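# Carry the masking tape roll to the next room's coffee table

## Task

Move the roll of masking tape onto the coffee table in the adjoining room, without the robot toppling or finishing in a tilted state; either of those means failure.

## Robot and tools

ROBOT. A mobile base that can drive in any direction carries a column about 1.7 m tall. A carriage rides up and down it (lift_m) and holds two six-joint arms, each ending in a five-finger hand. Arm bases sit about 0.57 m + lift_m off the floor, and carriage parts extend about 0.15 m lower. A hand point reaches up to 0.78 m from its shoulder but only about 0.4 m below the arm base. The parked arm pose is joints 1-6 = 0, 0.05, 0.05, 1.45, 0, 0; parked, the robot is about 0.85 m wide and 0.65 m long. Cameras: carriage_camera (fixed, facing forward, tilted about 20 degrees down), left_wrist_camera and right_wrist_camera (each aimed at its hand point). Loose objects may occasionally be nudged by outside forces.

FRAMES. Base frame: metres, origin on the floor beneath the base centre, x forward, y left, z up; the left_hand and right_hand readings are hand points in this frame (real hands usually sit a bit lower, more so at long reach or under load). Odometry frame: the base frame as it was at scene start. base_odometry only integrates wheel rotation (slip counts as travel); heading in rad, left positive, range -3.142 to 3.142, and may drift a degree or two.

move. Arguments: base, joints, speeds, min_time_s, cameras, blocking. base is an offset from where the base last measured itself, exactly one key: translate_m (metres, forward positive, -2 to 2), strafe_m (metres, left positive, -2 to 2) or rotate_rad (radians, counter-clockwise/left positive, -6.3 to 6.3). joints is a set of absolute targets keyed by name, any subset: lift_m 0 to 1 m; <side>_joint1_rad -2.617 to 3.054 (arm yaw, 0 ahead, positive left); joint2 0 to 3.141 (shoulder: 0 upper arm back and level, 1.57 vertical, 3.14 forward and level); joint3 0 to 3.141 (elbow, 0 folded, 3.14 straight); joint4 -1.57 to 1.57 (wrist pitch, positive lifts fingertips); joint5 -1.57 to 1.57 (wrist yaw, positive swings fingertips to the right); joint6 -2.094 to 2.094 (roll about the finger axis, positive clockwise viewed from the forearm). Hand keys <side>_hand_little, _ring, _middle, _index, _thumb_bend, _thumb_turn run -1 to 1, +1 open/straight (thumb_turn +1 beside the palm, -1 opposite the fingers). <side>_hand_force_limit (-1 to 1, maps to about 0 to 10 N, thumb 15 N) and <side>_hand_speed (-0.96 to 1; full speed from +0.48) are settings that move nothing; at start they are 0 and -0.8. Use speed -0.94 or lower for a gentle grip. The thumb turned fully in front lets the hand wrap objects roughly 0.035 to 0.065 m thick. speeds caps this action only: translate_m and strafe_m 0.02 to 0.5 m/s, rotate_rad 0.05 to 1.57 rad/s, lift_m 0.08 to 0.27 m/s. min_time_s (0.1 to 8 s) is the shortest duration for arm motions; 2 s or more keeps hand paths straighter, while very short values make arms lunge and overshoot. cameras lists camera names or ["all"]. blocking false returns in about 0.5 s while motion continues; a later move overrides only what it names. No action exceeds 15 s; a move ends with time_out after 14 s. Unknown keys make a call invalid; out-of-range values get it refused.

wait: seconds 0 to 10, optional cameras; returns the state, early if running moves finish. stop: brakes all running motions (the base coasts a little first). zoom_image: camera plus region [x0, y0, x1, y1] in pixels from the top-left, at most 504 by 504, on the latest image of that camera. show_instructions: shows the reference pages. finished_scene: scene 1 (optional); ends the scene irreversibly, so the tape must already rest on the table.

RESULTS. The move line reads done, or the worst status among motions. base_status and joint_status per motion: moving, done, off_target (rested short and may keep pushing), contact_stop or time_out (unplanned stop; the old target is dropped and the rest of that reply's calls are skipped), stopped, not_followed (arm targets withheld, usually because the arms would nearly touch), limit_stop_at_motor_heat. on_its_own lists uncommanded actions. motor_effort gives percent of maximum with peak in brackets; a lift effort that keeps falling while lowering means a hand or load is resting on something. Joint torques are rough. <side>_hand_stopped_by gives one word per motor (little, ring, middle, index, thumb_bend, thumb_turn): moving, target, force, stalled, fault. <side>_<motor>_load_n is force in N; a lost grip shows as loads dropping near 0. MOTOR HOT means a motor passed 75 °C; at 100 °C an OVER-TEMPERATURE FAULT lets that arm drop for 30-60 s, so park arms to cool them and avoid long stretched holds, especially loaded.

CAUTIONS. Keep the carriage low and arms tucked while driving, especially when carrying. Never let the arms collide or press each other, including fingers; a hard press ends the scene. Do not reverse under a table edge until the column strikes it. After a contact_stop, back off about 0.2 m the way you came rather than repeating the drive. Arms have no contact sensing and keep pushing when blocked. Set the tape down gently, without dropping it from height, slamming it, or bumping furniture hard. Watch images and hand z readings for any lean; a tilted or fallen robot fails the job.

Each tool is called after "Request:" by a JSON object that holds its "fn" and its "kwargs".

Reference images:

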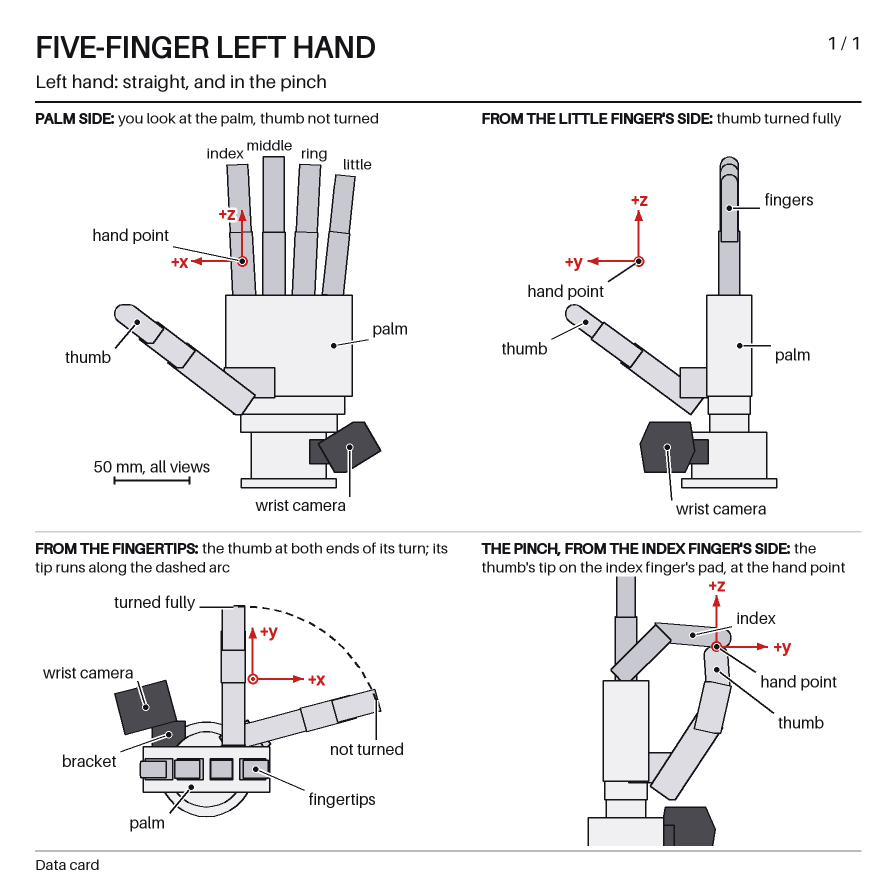

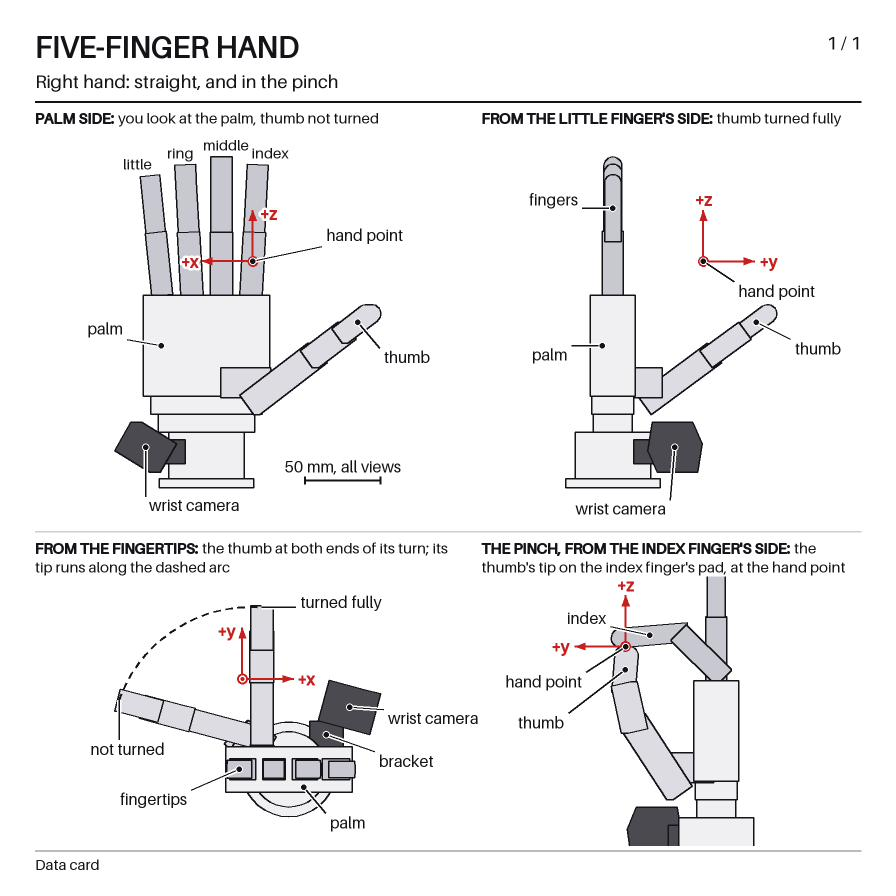

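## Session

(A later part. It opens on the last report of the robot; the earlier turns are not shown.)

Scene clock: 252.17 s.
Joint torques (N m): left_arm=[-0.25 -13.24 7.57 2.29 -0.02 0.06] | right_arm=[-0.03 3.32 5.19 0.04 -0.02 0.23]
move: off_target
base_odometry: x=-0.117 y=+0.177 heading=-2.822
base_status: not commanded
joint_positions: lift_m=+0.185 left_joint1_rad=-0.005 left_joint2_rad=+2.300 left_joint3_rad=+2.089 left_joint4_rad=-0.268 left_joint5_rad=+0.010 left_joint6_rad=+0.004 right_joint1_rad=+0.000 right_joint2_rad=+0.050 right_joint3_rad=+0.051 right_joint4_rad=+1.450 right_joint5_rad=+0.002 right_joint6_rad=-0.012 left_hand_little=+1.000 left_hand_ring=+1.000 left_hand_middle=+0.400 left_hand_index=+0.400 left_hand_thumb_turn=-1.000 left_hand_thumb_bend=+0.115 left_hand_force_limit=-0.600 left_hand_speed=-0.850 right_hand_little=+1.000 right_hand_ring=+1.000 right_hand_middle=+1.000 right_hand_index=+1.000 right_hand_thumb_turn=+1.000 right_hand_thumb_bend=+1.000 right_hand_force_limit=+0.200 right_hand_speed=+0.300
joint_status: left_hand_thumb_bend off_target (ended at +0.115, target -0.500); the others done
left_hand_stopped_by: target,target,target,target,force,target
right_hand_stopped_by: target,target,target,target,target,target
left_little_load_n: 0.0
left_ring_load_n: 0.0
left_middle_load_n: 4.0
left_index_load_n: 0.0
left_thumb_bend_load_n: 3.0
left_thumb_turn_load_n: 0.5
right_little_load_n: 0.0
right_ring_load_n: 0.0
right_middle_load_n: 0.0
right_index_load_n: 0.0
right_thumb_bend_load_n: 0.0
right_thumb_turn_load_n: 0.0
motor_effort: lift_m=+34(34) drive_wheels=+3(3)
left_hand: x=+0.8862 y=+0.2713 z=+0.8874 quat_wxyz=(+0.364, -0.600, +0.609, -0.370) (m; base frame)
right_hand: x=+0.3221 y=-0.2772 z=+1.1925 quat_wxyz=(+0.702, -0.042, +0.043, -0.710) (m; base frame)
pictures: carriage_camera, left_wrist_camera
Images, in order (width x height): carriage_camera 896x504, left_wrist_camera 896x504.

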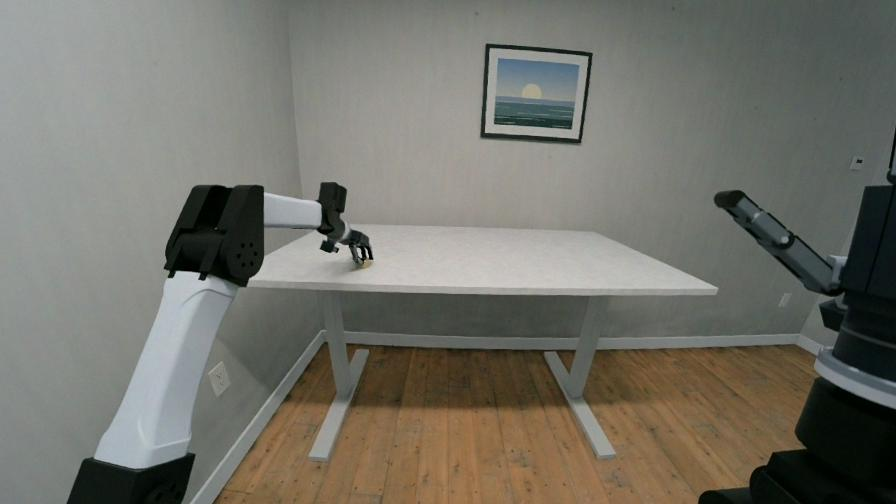

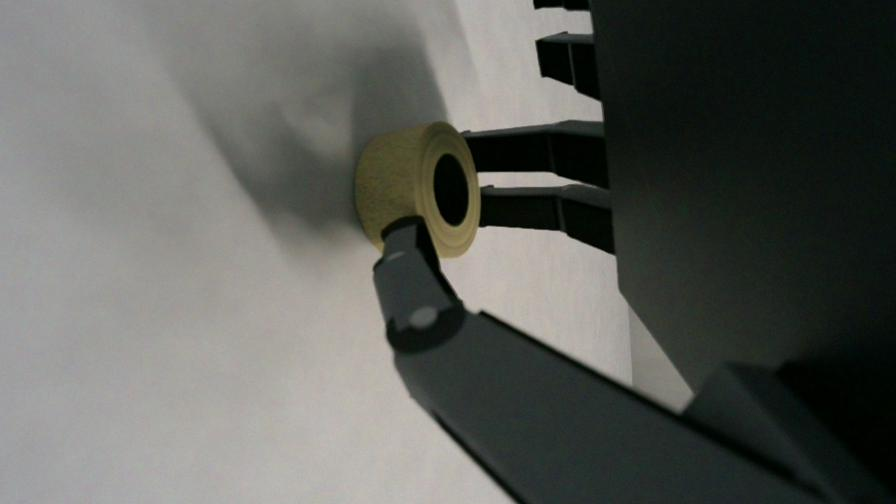

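Request:
{"fn": "move", "kwargs": {"joints": {"left_hand_speed": 0, "left_hand_index": 1, "left_hand_middle": 1, "left_hand_thumb_bend": 0.72}}}

Request:
{"fn": "move", "kwargs": {"base": {"strafe_m": -0.009}, "speeds": {"strafe_m": 0.05}, "cameras": ["left_wrist_camera"]}}

Request:
{"fn": "move", "kwargs": {"joints": {"left_hand_speed": -0.7, "left_hand_force_limit": -0.4, "left_hand_index": 0.12, "left_hand_middle": 0.12}, "cameras": ["left_wrist_camera"]}}

Scene clock: 254.70 s.
Joint torques (N m): left_arm=[-0.27 -13.23 7.6 2.26 -0.02 0.07] | right_arm=[-0.02 3.33 5.18 0.04 -0.02 0.24]
move: done
base_odometry: x=-0.117 y=+0.177 heading=-2.822
base_status: not commanded
joint_positions: lift_m=+0.185 left_joint1_rad=-0.005 left_joint2_rad=+2.300 left_joint3_rad=+2.089 left_joint4_rad=-0.265 left_joint5_rad=+0.010 left_joint6_rad=+0.004 right_joint1_rad=+0.000 right_joint2_rad=+0.050 right_joint3_rad=+0.051 right_joint4_rad=+1.450 right_joint5_rad=+0.002 right_joint6_rad=-0.012 left_hand_little=+1.000 left_hand_ring=+1.000 left_hand_middle=+1.000 left_hand_index=+1.000 left_hand_thumb_turn=-1.000 left_hand_thumb_bend=+0.720 left_hand_force_limit=-0.600 left_hand_speed=+0.000 right_hand_little=+1.000 right_hand_ring=+1.000 right_hand_middle=+1.000 right_hand_index=+1.000 right_hand_thumb_turn=+1.000 right_hand_thumb_bend=+1.000 right_hand_force_limit=+0.200 right_hand_speed=+0.300
joint_status: all done
left_hand_stopped_by: target,target,target,target,target,target
right_hand_stopped_by: target,target,target,target,target,target
left_little_load_n: 0.0
left_ring_load_n: -0.5
left_middle_load_n: 0.0
left_index_load_n: 0.0
left_thumb_bend_load_n: 0.0
left_thumb_turn_load_n: 0.0
right_little_load_n: 0.0
right_ring_load_n: 0.0
right_middle_load_n: 0.0
right_index_load_n: 0.0
right_thumb_bend_load_n: 0.0
right_thumb_turn_load_n: 0.0
motor_effort: lift_m=+34(34) drive_wheels=+3(3)
left_hand: x=+0.8868 y=+0.2713 z=+0.8881 quat_wxyz=(+0.365, -0.599, +0.608, -0.371) (m; base frame)
right_hand: x=+0.3221 y=-0.2772 z=+1.1925 quat_wxyz=(+0.702, -0.042, +0.043, -0.710) (m; base frame)
pictures: none

Scene clock: 255.40 s.
Joint torques (N m): left_arm=[-0.58 -13.26 7.57 2.24 0.01 0.08] | right_arm=[-0.01 3.32 5.2 0.04 -0.06 0.24]
move: done
base_odometry: x=-0.119 y=+0.185 heading=-2.822
base_status: done
joint_positions: lift_m=+0.185 left_joint1_rad=-0.002 left_joint2_rad=+2.300 left_joint3_rad=+2.089 left_joint4_rad=-0.264 left_joint5_rad=+0.005 left_joint6_rad=+0.004 right_joint1_rad=+0.000 right_joint2_rad=+0.050 right_joint3_rad=+0.051 right_joint4_rad=+1.450 right_joint5_rad=+0.002 right_joint6_rad=-0.012 left_hand_little=+1.000 left_hand_ring=+1.000 left_hand_middle=+1.000 left_hand_index=+1.000 left_hand_thumb_turn=-1.000 left_hand_thumb_bend=+0.720 left_hand_force_limit=-0.600 left_hand_speed=+0.000 right_hand_little=+1.000 right_hand_ring=+1.000 right_hand_middle=+1.000 right_hand_index=+1.000 right_hand_thumb_turn=+1.000 right_hand_thumb_bend=+1.000 right_hand_force_limit=+0.200 right_hand_speed=+0.300
joint_status: not commanded
left_hand_stopped_by: target,target,target,target,target,target
right_hand_stopped_by: target,target,target,target,target,target
left_little_load_n: 0.0
left_ring_load_n: 0.0
left_middle_load_n: 0.0
left_index_load_n: 0.0
left_thumb_bend_load_n: -0.5
left_thumb_turn_load_n: 0.0
right_little_load_n: 0.0
right_ring_load_n: 0.0
right_middle_load_n: 0.0
right_index_load_n: 0.0
right_thumb_bend_load_n: 0.0
right_thumb_turn_load_n: 0.0
motor_effort: lift_m=+34(34) drive_wheels=+3(6)
left_hand: x=+0.8871 y=+0.2743 z=+0.8881 quat_wxyz=(+0.367, -0.601, +0.606, -0.369) (m; base frame)
right_hand: x=+0.3221 y=-0.2772 z=+1.1925 quat_wxyz=(+0.702, -0.042, +0.043, -0.710) (m; base frame)
pictures: left_wrist_camera
Images, in order (width x height): left_wrist_camera 896x504.

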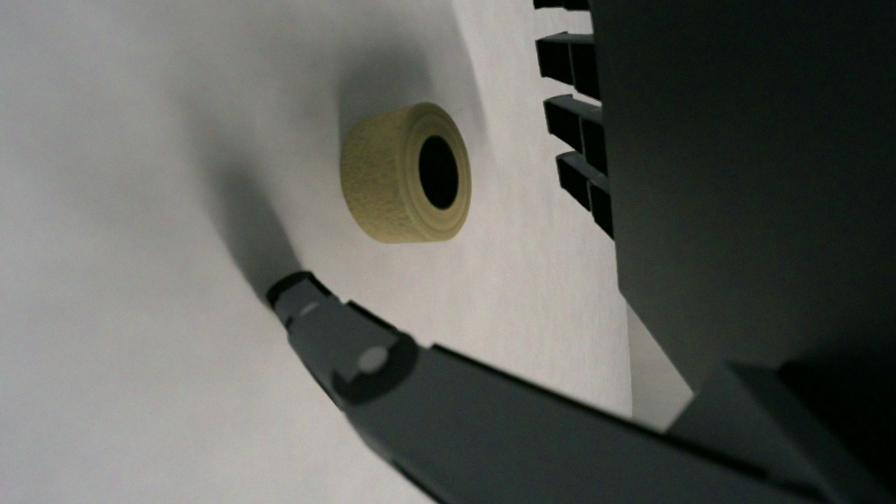

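Scene clock: 256.93 s.
Joint torques (N m): left_arm=[-0.58 -13.23 7.57 2.24 0.04 0.07] | right_arm=[-0.01 3.33 5.19 0.04 -0.02 0.23]
move: done
base_odometry: x=-0.119 y=+0.185 heading=-2.822
base_status: not commanded
joint_positions: lift_m=+0.185 left_joint1_rad=-0.002 left_joint2_rad=+2.300 left_joint3_rad=+2.089 left_joint4_rad=-0.264 left_joint5_rad=+0.005 left_joint6_rad=+0.004 right_joint1_rad=+0.000 right_joint2_rad=+0.050 right_joint3_rad=+0.051 right_joint4_rad=+1.450 right_joint5_rad=+0.002 right_joint6_rad=-0.012 left_hand_little=+1.000 left_hand_ring=+1.000 left_hand_middle=+0.120 left_hand_index=+0.120 left_hand_thumb_turn=-1.000 left_hand_thumb_bend=+0.720 left_hand_force_limit=-0.400 left_hand_speed=-0.700 right_hand_little=+1.000 right_hand_ring=+1.000 right_hand_middle=+1.000 right_hand_index=+1.000 right_hand_thumb_turn=+1.000 right_hand_thumb_bend=+1.000 right_hand_force_limit=+0.200 right_hand_speed=+0.300
joint_status: all done
left_hand_stopped_by: target,target,target,target,target,target
right_hand_stopped_by: target,target,target,target,target,target
left_little_load_n: 0.0
left_ring_load_n: 0.0
left_middle_load_n: 0.0
left_index_load_n: 0.0
left_thumb_bend_load_n: -0.5
left_thumb_turn_load_n: 0.0
right_little_load_n: 0.0
right_ring_load_n: 0.0
right_middle_load_n: 0.0
right_index_load_n: -0.5
right_thumb_bend_load_n: 0.0
right_thumb_turn_load_n: 0.0
motor_effort: lift_m=+34(34) drive_wheels=+3(3)
left_hand: x=+0.8871 y=+0.2743 z=+0.8881 quat_wxyz=(+0.367, -0.601, +0.606, -0.369) (m; base frame)
right_hand: x=+0.3221 y=-0.2772 z=+1.1925 quat_wxyz=(+0.702, -0.042, +0.043, -0.710) (m; base frame)
pictures: left_wrist_camera
Images, in order (width x height): left_wrist_camera 896x504.

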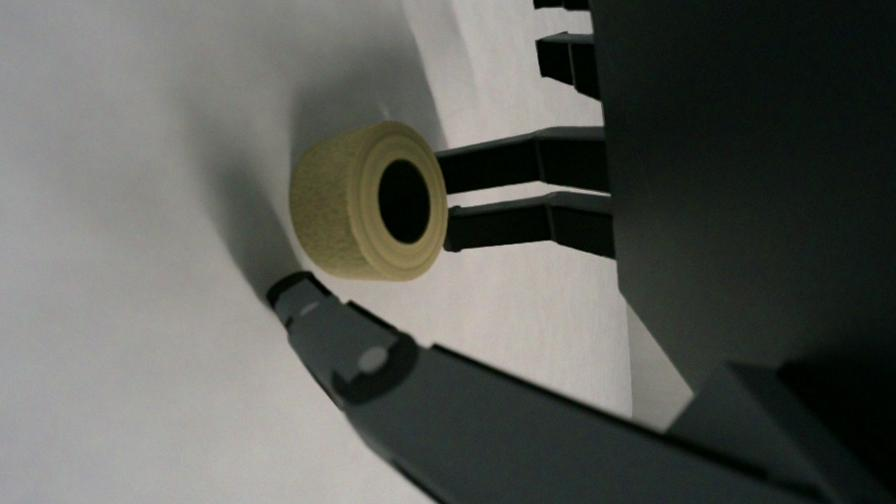

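Request:
{"fn": "move", "kwargs": {"joints": {"left_hand_speed": -0.85, "left_hand_force_limit": -0.6, "left_hand_thumb_bend": -0.5}, "cameras": ["left_wrist_camera", "carriage_camera"]}}

Request:
{"fn": "zoom_image", "kwargs": {"camera": "carriage_camera", "region": [300, 200, 420, 340]}}

Scene clock: 262.30 s.
Joint torques (N m): left_arm=[-0.57 -13.26 7.57 2.24 0.04 0.08] | right_arm=[0.01 3.3 5.19 0.05 -0.02 0.24]
move: off_target
base_odometry: x=-0.119 y=+0.185 heading=-2.822
base_status: not commanded
joint_positions: lift_m=+0.185 left_joint1_rad=-0.002 left_joint2_rad=+2.300 left_joint3_rad=+2.089 left_joint4_rad=-0.264 left_joint5_rad=+0.005 left_joint6_rad=+0.004 right_joint1_rad=+0.000 right_joint2_rad=+0.050 right_joint3_rad=+0.051 right_joint4_rad=+1.450 right_joint5_rad=+0.002 right_joint6_rad=-0.012 left_hand_little=+1.000 left_hand_ring=+1.000 left_hand_middle=+0.120 left_hand_index=+0.120 left_hand_thumb_turn=-1.000 left_hand_thumb_bend=+0.545 left_hand_force_limit=-0.600 left_hand_speed=-0.850 right_hand_little=+1.000 right_hand_ring=+1.000 right_hand_middle=+1.000 right_hand_index=+1.000 right_hand_thumb_turn=+1.000 right_hand_thumb_bend=+1.000 right_hand_force_limit=+0.200 right_hand_speed=+0.300
joint_status: left_hand_thumb_bend off_target (ended at +0.545, target -0.500); the others done
left_hand_stopped_by: target,target,target,target,force,target
right_hand_stopped_by: target,target,target,target,target,target
left_little_load_n: 0.0
left_ring_load_n: 0.0
left_middle_load_n: 4.0
left_index_load_n: 0.0
left_thumb_bend_load_n: 3.0
left_thumb_turn_load_n: 1.0
right_little_load_n: 0.0
right_ring_load_n: 0.0
right_middle_load_n: 0.0
right_index_load_n: 0.0
right_thumb_bend_load_n: 0.0
right_thumb_turn_load_n: 0.0
motor_effort: lift_m=+34(34) drive_wheels=+3(3)
left_hand: x=+0.8871 y=+0.2743 z=+0.8881 quat_wxyz=(+0.367, -0.601, +0.606, -0.369) (m; base frame)
right_hand: x=+0.3221 y=-0.2772 z=+1.1925 quat_wxyz=(+0.702, -0.042, +0.043, -0.710) (m; base frame)
pictures: carriage_camera, left_wrist_camera
Images, in order (width x height): carriage_camera 896x504, left_wrist_camera 896x504.

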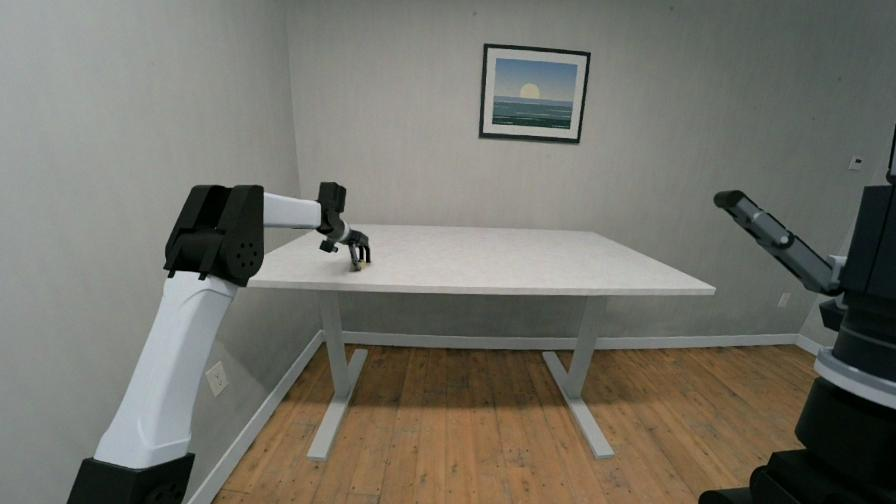

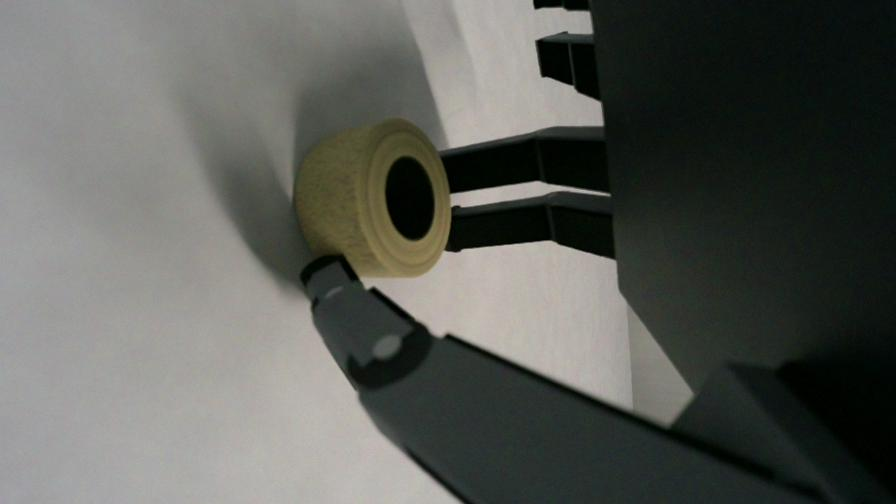

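Scaled by 3.600 from the camera's 896x504 image, which has a finer 1280x720 frame.

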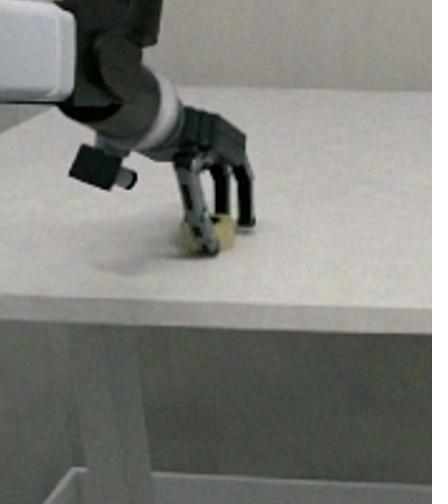

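Request:
{"fn": "move", "kwargs": {"joints": {"left_hand_speed": -0.92, "left_hand_force_limit": -0.7, "left_hand_index": -0.3}, "cameras": ["left_wrist_camera"]}}

Scene clock: 264.77 s.
Joint torques (N m): left_arm=[-0.57 -13.24 7.57 2.24 0.03 0.07] | right_arm=[-0.02 3.32 5.2 0.05 -0.02 0.24]
move: off_target
base_odometry: x=-0.119 y=+0.185 heading=-2.822
base_status: not commanded
joint_positions: lift_m=+0.185 left_joint1_rad=-0.002 left_joint2_rad=+2.300 left_joint3_rad=+2.089 left_joint4_rad=-0.264 left_joint5_rad=+0.005 left_joint6_rad=+0.004 right_joint1_rad=+0.000 right_joint2_rad=+0.050 right_joint3_rad=+0.051 right_joint4_rad=+1.450 right_joint5_rad=+0.002 right_joint6_rad=-0.012 left_hand_little=+1.000 left_hand_ring=+1.000 left_hand_middle=+0.120 left_hand_index=-0.036 left_hand_thumb_turn=-1.000 left_hand_thumb_bend=+0.545 left_hand_force_limit=-0.700 left_hand_speed=-0.920 right_hand_little=+1.000 right_hand_ring=+1.000 right_hand_middle=+1.000 right_hand_index=+1.000 right_hand_thumb_turn=+1.000 right_hand_thumb_bend=+1.000 right_hand_force_limit=+0.200 right_hand_speed=+0.300
joint_status: left_hand_index off_target (ended at -0.036, target -0.300); the others done
left_hand_stopped_by: target,target,target,force,force,target
right_hand_stopped_by: target,target,target,target,target,target
left_little_load_n: 0.0
left_ring_load_n: 0.0
left_middle_load_n: 2.5
left_index_load_n: 2.0
left_thumb_bend_load_n: 4.0
left_thumb_turn_load_n: 0.0
right_little_load_n: 0.0
right_ring_load_n: 0.0
right_middle_load_n: 0.0
right_index_load_n: 0.0
right_thumb_bend_load_n: 0.0
right_thumb_turn_load_n: 0.0
motor_effort: lift_m=+34(34) drive_wheels=+3(3)
left_hand: x=+0.8871 y=+0.2743 z=+0.8881 quat_wxyz=(+0.367, -0.601, +0.606, -0.369) (m; base frame)
right_hand: x=+0.3221 y=-0.2772 z=+1.1925 quat_wxyz=(+0.702, -0.042, +0.043, -0.710) (m; base frame)
pictures: left_wrist_camera
Images, in order (width x height): left_wrist_camera 896x504.

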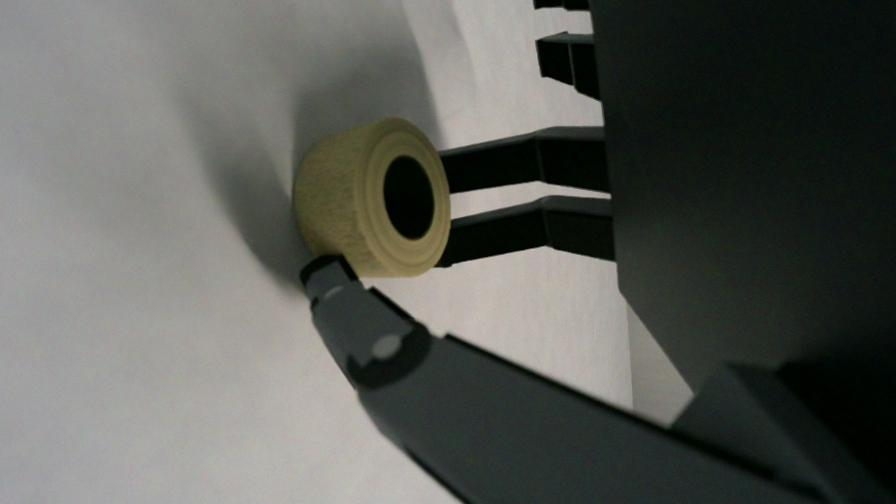

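Request:
{"fn": "move", "kwargs": {"joints": {"left_hand_speed": -0.95, "left_hand_force_limit": -0.3, "left_hand_index": -0.31, "left_hand_middle": -0.2, "left_hand_thumb_bend": -0.2}, "cameras": ["left_wrist_camera"]}}

Scene clock: 266.57 s.
Joint torques (N m): left_arm=[-0.57 -13.26 7.57 2.24 0.03 0.08] | right_arm=[-0.01 3.32 5.2 0.05 -0.02 0.23]
move: off_target
base_odometry: x=-0.119 y=+0.185 heading=-2.822
base_status: not commanded
joint_positions: lift_m=+0.185 left_joint1_rad=-0.002 left_joint2_rad=+2.300 left_joint3_rad=+2.089 left_joint4_rad=-0.264 left_joint5_rad=+0.005 left_joint6_rad=+0.004 right_joint1_rad=+0.000 right_joint2_rad=+0.050 right_joint3_rad=+0.051 right_joint4_rad=+1.450 right_joint5_rad=+0.002 right_joint6_rad=-0.012 left_hand_little=+1.000 left_hand_ring=+1.000 left_hand_middle=+0.113 left_hand_index=-0.053 left_hand_thumb_turn=-1.000 left_hand_thumb_bend=+0.544 left_hand_force_limit=-0.300 left_hand_speed=-0.950 right_hand_little=+1.000 right_hand_ring=+1.000 right_hand_middle=+1.000 right_hand_index=+1.000 right_hand_thumb_turn=+1.000 right_hand_thumb_bend=+1.000 right_hand_force_limit=+0.200 right_hand_speed=+0.300
joint_status: left_hand_middle off_target (ended at +0.113, target -0.200); left_hand_index off_target (ended at -0.053, target -0.310); left_hand_thumb_bend off_target (ended at +0.544, target -0.200); the others done
left_hand_stopped_by: target,target,force,force,force,target
right_hand_stopped_by: target,target,target,target,target,target
left_little_load_n: -0.5
left_ring_load_n: 0.0
left_middle_load_n: 3.0
left_index_load_n: 3.5
left_thumb_bend_load_n: 6.0
left_thumb_turn_load_n: -0.5
right_little_load_n: 0.0
right_ring_load_n: 0.0
right_middle_load_n: 0.0
right_index_load_n: 0.5
right_thumb_bend_load_n: 0.0
right_thumb_turn_load_n: 0.0
motor_effort: lift_m=+34(34) drive_wheels=+3(3)
left_hand: x=+0.8871 y=+0.2743 z=+0.8881 quat_wxyz=(+0.367, -0.601, +0.606, -0.369) (m; base frame)
right_hand: x=+0.3221 y=-0.2772 z=+1.1925 quat_wxyz=(+0.702, -0.042, +0.043, -0.710) (m; base frame)
pictures: left_wrist_camera
Images, in order (width x height): left_wrist_camera 896x504.

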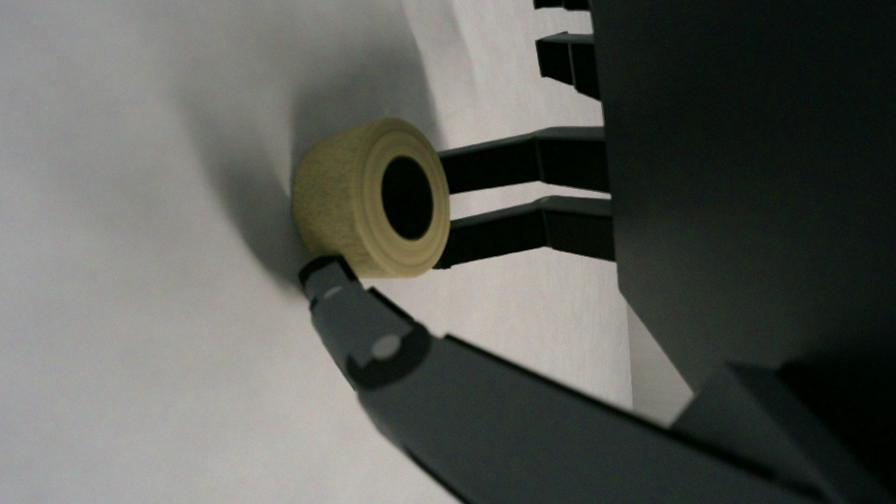

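Request:
{"fn": "move", "kwargs": {"joints": {"left_hand_force_limit": 0.0, "left_hand_index": -0.32, "left_hand_middle": -0.21, "left_hand_thumb_bend": -0.21}}}

Request:
{"fn": "move", "kwargs": {"joints": {"lift_m": 0.22}, "speeds": {"lift_m": 0.08}, "cameras": ["left_wrist_camera", "carriage_camera"]}}

Scene clock: 267.43 s.
Joint torques (N m): left_arm=[-0.58 -13.26 7.57 2.25 0.03 0.07] | right_arm=[-0.02 3.34 5.19 0.05 -0.02 0.24]
move: off_target
base_odometry: x=-0.119 y=+0.185 heading=-2.822
base_status: not commanded
joint_positions: lift_m=+0.185 left_joint1_rad=-0.002 left_joint2_rad=+2.300 left_joint3_rad=+2.089 left_joint4_rad=-0.264 left_joint5_rad=+0.005 left_joint6_rad=+0.004 right_joint1_rad=+0.000 right_joint2_rad=+0.050 right_joint3_rad=+0.051 right_joint4_rad=+1.450 right_joint5_rad=+0.002 right_joint6_rad=-0.012 left_hand_little=+1.000 left_hand_ring=+1.000 left_hand_middle=+0.100 left_hand_index=-0.075 left_hand_thumb_turn=-1.000 left_hand_thumb_bend=+0.545 left_hand_force_limit=+0.000 left_hand_speed=-0.950 right_hand_little=+1.000 right_hand_ring=+1.000 right_hand_middle=+1.000 right_hand_index=+1.000 right_hand_thumb_turn=+1.000 right_hand_thumb_bend=+1.000 right_hand_force_limit=+0.200 right_hand_speed=+0.300
joint_status: left_hand_middle off_target (ended at +0.100, target -0.210); left_hand_index off_target (ended at -0.075, target -0.320); left_hand_thumb_bend off_target (ended at +0.545, target -0.210); the others done
left_hand_stopped_by: target,target,force,force,force,target
right_hand_stopped_by: target,target,target,target,target,target
left_little_load_n: 0.0
left_ring_load_n: 0.0
left_middle_load_n: 5.0
left_index_load_n: 5.0
left_thumb_bend_load_n: 8.5
left_thumb_turn_load_n: -1.0
right_little_load_n: 0.0
right_ring_load_n: -0.5
right_middle_load_n: 0.0
right_index_load_n: 0.0
right_thumb_bend_load_n: 0.0
right_thumb_turn_load_n: 0.0
motor_effort: lift_m=+34(34) drive_wheels=+3(3)
left_hand: x=+0.8871 y=+0.2743 z=+0.8881 quat_wxyz=(+0.367, -0.601, +0.606, -0.369) (m; base frame)
right_hand: x=+0.3221 y=-0.2772 z=+1.1925 quat_wxyz=(+0.702, -0.042, +0.043, -0.710) (m; base frame)
pictures: none

Scene clock: 268.27 s.
Joint torques (N m): left_arm=[-0.55 -13.35 7.24 2.3 0.03 0.07] | right_arm=[-0.01 3.4 5.2 0.05 -0.02 0.24]
move: done
base_odometry: x=-0.119 y=+0.185 heading=-2.822
base_status: not commanded
joint_positions: lift_m=+0.220 left_joint1_rad=-0.002 left_joint2_rad=+2.300 left_joint3_rad=+2.089 left_joint4_rad=-0.270 left_joint5_rad=+0.005 left_joint6_rad=+0.004 right_joint1_rad=+0.000 right_joint2_rad=+0.050 right_joint3_rad=+0.051 right_joint4_rad=+1.450 right_joint5_rad=+0.002 right_joint6_rad=-0.012 left_hand_little=+1.000 left_hand_ring=+1.000 left_hand_middle=+0.100 left_hand_index=-0.075 left_hand_thumb_turn=-1.000 left_hand_thumb_bend=+0.545 left_hand_force_limit=+0.000 left_hand_speed=-0.950 right_hand_little=+1.000 right_hand_ring=+1.000 right_hand_middle=+1.000 right_hand_index=+1.000 right_hand_thumb_turn=+1.000 right_hand_thumb_bend=+1.000 right_hand_force_limit=+0.200 right_hand_speed=+0.300
joint_status: all done
left_hand_stopped_by: target,target,force,force,force,target
right_hand_stopped_by: target,target,target,target,target,target
left_little_load_n: 0.0
left_ring_load_n: 0.0
left_middle_load_n: 5.0
left_index_load_n: 5.0
left_thumb_bend_load_n: 9.0
left_thumb_turn_load_n: -0.5
right_little_load_n: 0.0
right_ring_load_n: 0.0
right_middle_load_n: 0.0
right_index_load_n: 0.0
right_thumb_bend_load_n: 0.0
right_thumb_turn_load_n: 0.0
motor_effort: lift_m=+31(41) drive_wheels=+3(3)
left_hand: x=+0.8862 y=+0.2743 z=+0.9222 quat_wxyz=(+0.366, -0.602, +0.607, -0.368) (m; base frame)
right_hand: x=+0.3221 y=-0.2772 z=+1.2277 quat_wxyz=(+0.702, -0.042, +0.043, -0.710) (m; base frame)
pictures: carriage_camera, left_wrist_camera
Images, in order (width x height): carriage_camera 896x504, left_wrist_camera 896x504.

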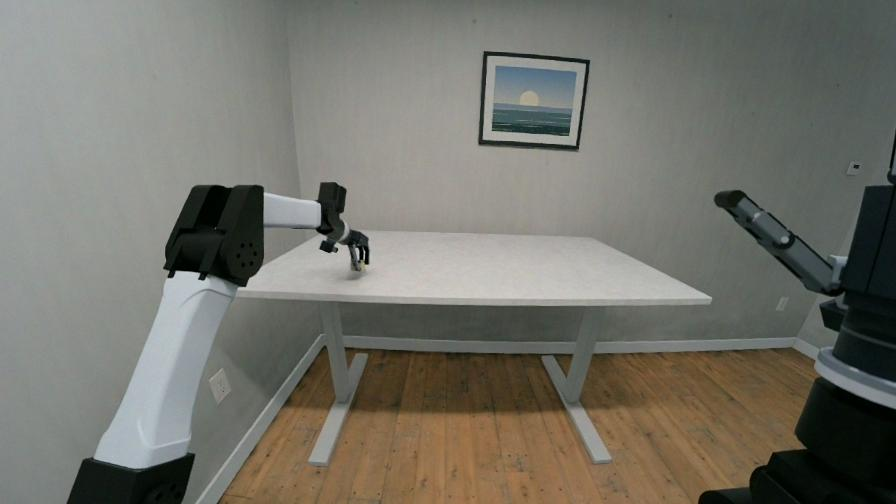

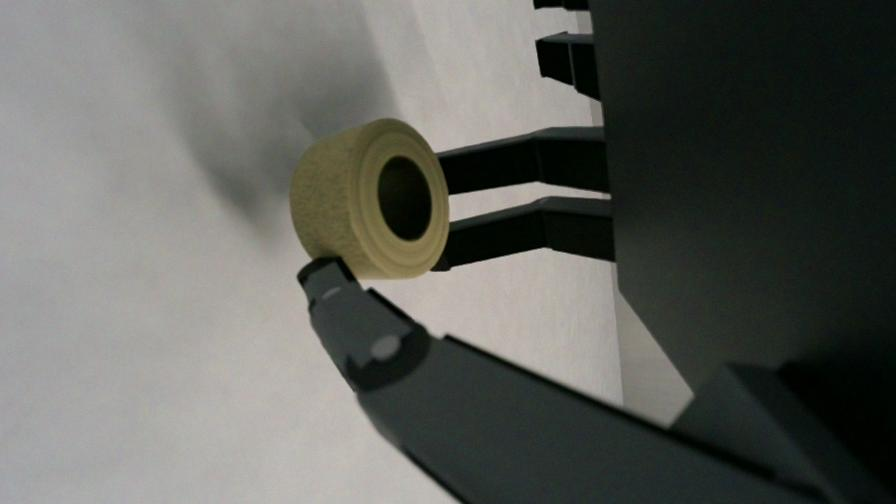

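Request:
{"fn": "move", "kwargs": {"base": {"translate_m": -0.3}, "speeds": {"translate_m": 0.2}}}

Request:
{"fn": "move", "kwargs": {"joints": {"left_joint1_rad": 0, "left_joint2_rad": 0.05, "left_joint3_rad": 0.05, "left_joint4_rad": 1.5, "left_joint5_rad": 0, "left_joint6_rad": 0, "right_joint4_rad": 1.55, "lift_m": 0.2}, "min_time_s": 4, "cameras": ["left_wrist_camera", "carriage_camera"]}}

Scene clock: 273.37 s.
Joint torques (N m): left_arm=[-0.58 -13.38 7.54 2.4 0.03 0.08] | right_arm=[-0.03 3.43 5.18 0 -0.02 0.24]
move: done
base_odometry: x=+0.165 y=+0.279 heading=-2.822
base_status: done
joint_positions: lift_m=+0.220 left_joint1_rad=-0.002 left_joint2_rad=+2.300 left_joint3_rad=+2.089 left_joint4_rad=-0.271 left_joint5_rad=+0.005 left_joint6_rad=+0.004 right_joint1_rad=+0.000 right_joint2_rad=+0.050 right_joint3_rad=+0.051 right_joint4_rad=+1.451 right_joint5_rad=+0.002 right_joint6_rad=-0.012 left_hand_little=+1.000 left_hand_ring=+1.000 left_hand_middle=+0.100 left_hand_index=-0.075 left_hand_thumb_turn=-1.000 left_hand_thumb_bend=+0.545 left_hand_force_limit=+0.000 left_hand_speed=-0.950 right_hand_little=+1.000 right_hand_ring=+1.000 right_hand_middle=+1.000 right_hand_index=+1.000 right_hand_thumb_turn=+1.000 right_hand_thumb_bend=+1.000 right_hand_force_limit=+0.200 right_hand_speed=+0.300
joint_status: not commanded
left_hand_stopped_by: target,target,force,force,force,target
right_hand_stopped_by: target,target,target,target,target,target
left_little_load_n: 0.0
left_ring_load_n: 0.0
left_middle_load_n: 5.0
left_index_load_n: 5.0
left_thumb_bend_load_n: 9.0
left_thumb_turn_load_n: -1.0
right_little_load_n: 0.0
right_ring_load_n: 0.0
right_middle_load_n: 0.0
right_index_load_n: 0.0
right_thumb_bend_load_n: 0.0
right_thumb_turn_load_n: 0.0
motor_effort: lift_m=+31(32) drive_wheels=+2(11)
left_hand: x=+0.8860 y=+0.2743 z=+0.9219 quat_wxyz=(+0.365, -0.602, +0.607, -0.367) (m; base frame)
right_hand: x=+0.3220 y=-0.2772 z=+1.2278 quat_wxyz=(+0.702, -0.042, +0.043, -0.710) (m; base frame)
pictures: none

Scene clock: 277.67 s.
Joint torques (N m): left_arm=[-0.55 2.84 4.48 -0.12 0.05 0.07] | right_arm=[-0.03 3.49 5.11 0 -0.02 0.24]
move: done
base_odometry: x=+0.165 y=+0.279 heading=-2.822
base_status: not commanded
joint_positions: lift_m=+0.200 left_joint1_rad=-0.002 left_joint2_rad=+0.060 left_joint3_rad=+0.054 left_joint4_rad=+1.487 left_joint5_rad=+0.005 left_joint6_rad=+0.004 right_joint1_rad=+0.000 right_joint2_rad=+0.050 right_joint3_rad=+0.049 right_joint4_rad=+1.538 right_joint5_rad=+0.002 right_joint6_rad=-0.012 left_hand_little=+1.000 left_hand_ring=+1.000 left_hand_middle=+0.100 left_hand_index=-0.075 left_hand_thumb_turn=-1.000 left_hand_thumb_bend=+0.545 left_hand_force_limit=+0.000 left_hand_speed=-0.950 right_hand_little=+1.000 right_hand_ring=+1.000 right_hand_middle=+1.000 right_hand_index=+1.000 right_hand_thumb_turn=+1.000 right_hand_thumb_bend=+1.000 right_hand_force_limit=+0.200 right_hand_speed=+0.300
joint_status: all done
left_hand_stopped_by: target,target,force,force,force,target
right_hand_stopped_by: target,target,target,target,target,target
left_little_load_n: 0.0
left_ring_load_n: 0.0
left_middle_load_n: 5.0
left_index_load_n: 4.5
left_thumb_bend_load_n: 9.0
left_thumb_turn_load_n: -1.0
right_little_load_n: 0.0
right_ring_load_n: 0.0
right_middle_load_n: 0.0
right_index_load_n: 0.0
right_thumb_bend_load_n: 0.0
right_thumb_turn_load_n: 0.0
motor_effort: lift_m=+34(36) drive_wheels=+3(3)
left_hand: x=+0.3142 y=+0.2753 z=+1.2111 quat_wxyz=(+0.707, -0.030, +0.033, -0.706) (m; base frame)
right_hand: x=+0.2994 y=-0.2772 z=+1.2143 quat_wxyz=(+0.703, -0.011, +0.013, -0.711) (m; base frame)
pictures: carriage_camera, left_wrist_camera
Images, in order (width x height): carriage_camera 896x504, left_wrist_camera 896x504.

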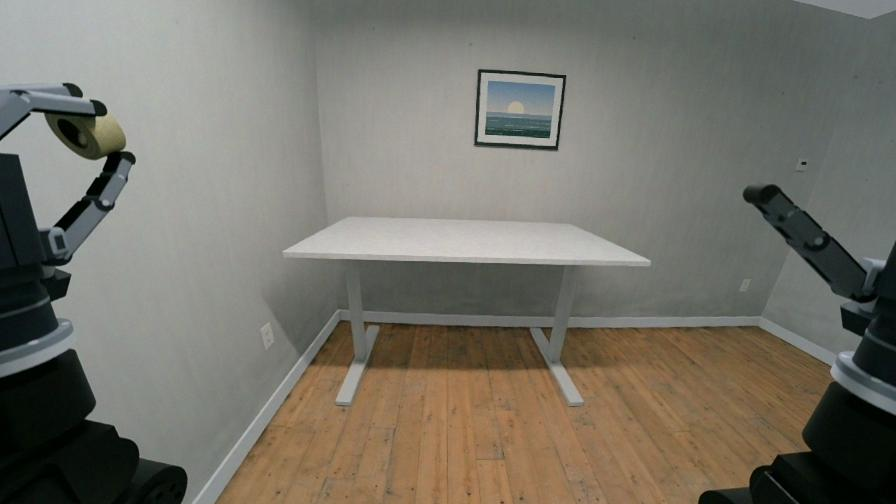

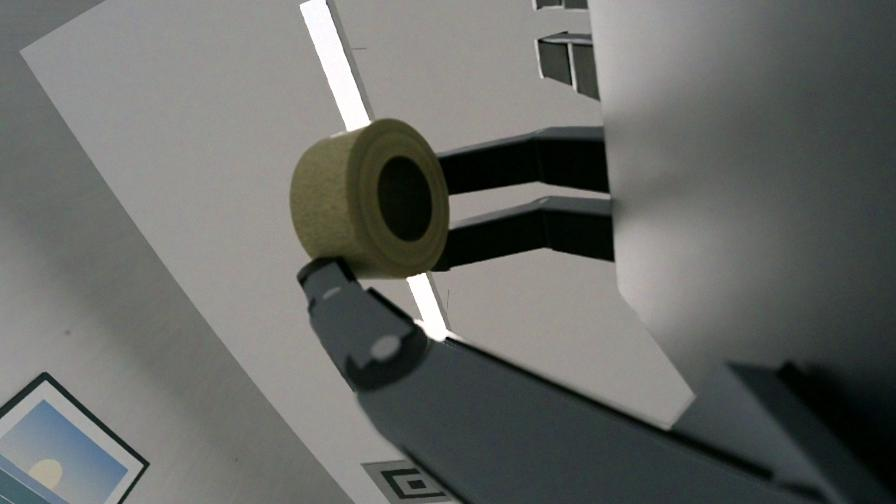

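Request:
{"fn": "move", "kwargs": {"base": {"rotate_rad": 3.142}, "speeds": {"rotate_rad": 0.8}}}

Request:
{"fn": "move", "kwargs": {"base": {"translate_m": -0.4}, "speeds": {"translate_m": 0.3}}}

Request:
{"fn": "move", "kwargs": {"base": {"strafe_m": 1.6}, "speeds": {"strafe_m": 0.35}, "cameras": ["carriage_camera", "left_wrist_camera"]}}

Scene clock: 283.27 s.
Joint torques (N m): left_arm=[-0.54 2.86 4.49 -0.16 0.05 0.07] | right_arm=[-0.03 3.49 5.11 -0.05 -0.02 0.23]
move: done
base_odometry: x=+0.165 y=+0.279 heading=+0.320
base_status: done
joint_positions: lift_m=+0.200 left_joint1_rad=-0.002 left_joint2_rad=+0.060 left_joint3_rad=+0.054 left_joint4_rad=+1.493 left_joint5_rad=+0.005 left_joint6_rad=+0.004 right_joint1_rad=+0.000 right_joint2_rad=+0.050 right_joint3_rad=+0.049 right_joint4_rad=+1.543 right_joint5_rad=+0.002 right_joint6_rad=-0.012 left_hand_little=+1.000 left_hand_ring=+1.000 left_hand_middle=+0.100 left_hand_index=-0.075 left_hand_thumb_turn=-1.000 left_hand_thumb_bend=+0.545 left_hand_force_limit=+0.000 left_hand_speed=-0.950 right_hand_little=+1.000 right_hand_ring=+1.000 right_hand_middle=+1.000 right_hand_index=+1.000 right_hand_thumb_turn=+1.000 right_hand_thumb_bend=+1.000 right_hand_force_limit=+0.200 right_hand_speed=+0.300
joint_status: not commanded
left_hand_stopped_by: target,target,force,force,force,target
right_hand_stopped_by: target,target,target,target,target,target
left_little_load_n: 0.0
left_ring_load_n: 0.0
left_middle_load_n: 4.5
left_index_load_n: 4.5
left_thumb_bend_load_n: 8.5
left_thumb_turn_load_n: -0.5
right_little_load_n: 0.0
right_ring_load_n: 0.0
right_middle_load_n: 0.0
right_index_load_n: 0.0
right_thumb_bend_load_n: 0.0
right_thumb_turn_load_n: 0.0
motor_effort: lift_m=+34(34) drive_wheels=+8(15)
left_hand: x=+0.3126 y=+0.2753 z=+1.2116 quat_wxyz=(+0.707, -0.028, +0.031, -0.706) (m; base frame)
right_hand: x=+0.2981 y=-0.2772 z=+1.2146 quat_wxyz=(+0.703, -0.009, +0.011, -0.711) (m; base frame)
pictures: none

Scene clock: 286.10 s.
Joint torques (N m): left_arm=[-0.57 2.84 4.46 -0.18 0.05 0.07] | right_arm=[-0.01 3.52 5.11 -0.07 -0.02 0.24]
move: done
base_odometry: x=-0.214 y=+0.153 heading=+0.321
base_status: done
joint_positions: lift_m=+0.200 left_joint1_rad=-0.002 left_joint2_rad=+0.060 left_joint3_rad=+0.054 left_joint4_rad=+1.495 left_joint5_rad=+0.005 left_joint6_rad=+0.004 right_joint1_rad=+0.000 right_joint2_rad=+0.050 right_joint3_rad=+0.049 right_joint4_rad=+1.544 right_joint5_rad=+0.002 right_joint6_rad=-0.012 left_hand_little=+1.000 left_hand_ring=+1.000 left_hand_middle=+0.100 left_hand_index=-0.075 left_hand_thumb_turn=-1.000 left_hand_thumb_bend=+0.545 left_hand_force_limit=+0.000 left_hand_speed=-0.950 right_hand_little=+1.000 right_hand_ring=+1.000 right_hand_middle=+1.000 right_hand_index=+1.000 right_hand_thumb_turn=+1.000 right_hand_thumb_bend=+1.000 right_hand_force_limit=+0.200 right_hand_speed=+0.300
joint_status: not commanded
left_hand_stopped_by: target,target,force,force,force,target
right_hand_stopped_by: target,target,target,target,target,target
left_little_load_n: 0.0
left_ring_load_n: 0.0
left_middle_load_n: 4.5
left_index_load_n: 5.0
left_thumb_bend_load_n: 9.0
left_thumb_turn_load_n: -0.5
right_little_load_n: 0.0
right_ring_load_n: 0.0
right_middle_load_n: 0.0
right_index_load_n: 0.0
right_thumb_bend_load_n: 0.0
right_thumb_turn_load_n: 0.0
motor_effort: lift_m=+34(34) drive_wheels=-5(18)
left_hand: x=+0.3123 y=+0.2753 z=+1.2117 quat_wxyz=(+0.707, -0.027, +0.031, -0.706) (m; base frame)
right_hand: x=+0.2978 y=-0.2772 z=+1.2147 quat_wxyz=(+0.703, -0.009, +0.011, -0.711) (m; base frame)
pictures: none

Scene clock: 292.37 s.
Joint torques (N m): left_arm=[-0.57 2.84 4.51 -0.2 0.05 0.07] | right_arm=[-0.03 3.51 5.12 -0.08 -0.02 0.24]
move: done
base_odometry: x=-0.720 y=+1.671 heading=+0.321
base_status: done
joint_positions: lift_m=+0.200 left_joint1_rad=-0.002 left_joint2_rad=+0.060 left_joint3_rad=+0.054 left_joint4_rad=+1.496 left_joint5_rad=+0.005 left_joint6_rad=+0.004 right_joint1_rad=+0.000 right_joint2_rad=+0.050 right_joint3_rad=+0.049 right_joint4_rad=+1.545 right_joint5_rad=+0.002 right_joint6_rad=-0.012 left_hand_little=+1.000 left_hand_ring=+1.000 left_hand_middle=+0.100 left_hand_index=-0.075 left_hand_thumb_turn=-1.000 left_hand_thumb_bend=+0.545 left_hand_force_limit=+0.000 left_hand_speed=-0.950 right_hand_little=+1.000 right_hand_ring=+1.000 right_hand_middle=+1.000 right_hand_index=+1.000 right_hand_thumb_turn=+1.000 right_hand_thumb_bend=+1.000 right_hand_force_limit=+0.200 right_hand_speed=+0.300
joint_status: not commanded
left_hand_stopped_by: target,target,force,force,force,target
right_hand_stopped_by: target,target,target,target,target,target
left_little_load_n: 0.0
left_ring_load_n: 0.0
left_middle_load_n: 5.0
left_index_load_n: 4.5
left_thumb_bend_load_n: 9.0
left_thumb_turn_load_n: -0.5
right_little_load_n: 0.0
right_ring_load_n: 0.0
right_middle_load_n: 0.0
right_index_load_n: 0.0
right_thumb_bend_load_n: 0.0
right_thumb_turn_load_n: 0.0
motor_effort: lift_m=+34(34) drive_wheels=+0(11)
left_hand: x=+0.3121 y=+0.2753 z=+1.2117 quat_wxyz=(+0.707, -0.027, +0.030, -0.706) (m; base frame)
right_hand: x=+0.2976 y=-0.2772 z=+1.2147 quat_wxyz=(+0.703, -0.009, +0.010, -0.711) (m; base frame)
pictures: carriage_camera, left_wrist_camera
Images, in order (width x height): carriage_camera 896x504, left_wrist_camera 896x504.

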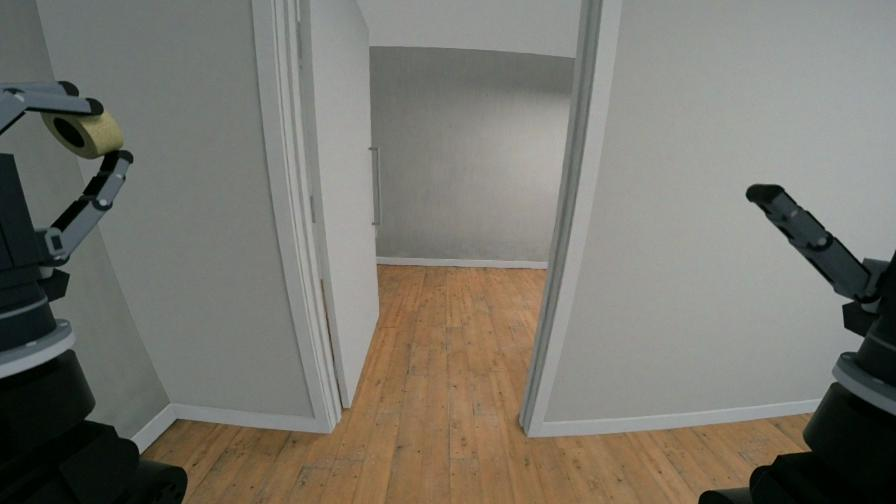

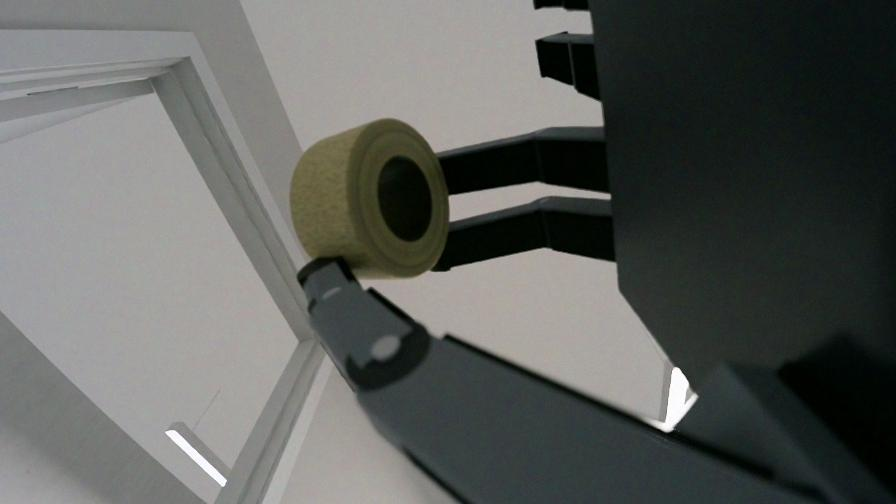

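Request:
{"fn": "zoom_image", "kwargs": {"camera": "carriage_camera", "region": [370, 220, 560, 300]}}

Request:
{"fn": "zoom_image", "kwargs": {"camera": "carriage_camera", "region": [300, 380, 560, 460]}}

Request:
{"fn": "zoom_image", "kwargs": {"camera": "carriage_camera", "region": [240, 0, 640, 120]}}

Scaled by 2.653 from the camera's 896x504 image, which has a finer 1280x720 frame.

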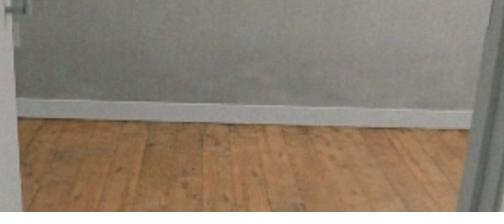

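Scaled by 1.938 from the camera's 896x504 image, which has a finer 1280x720 frame.

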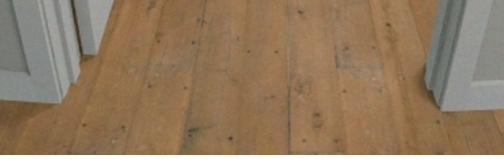

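Scaled by 1.260 from the camera's 896x504 image, which has a finer 1280x720 frame.

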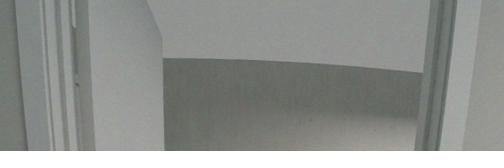

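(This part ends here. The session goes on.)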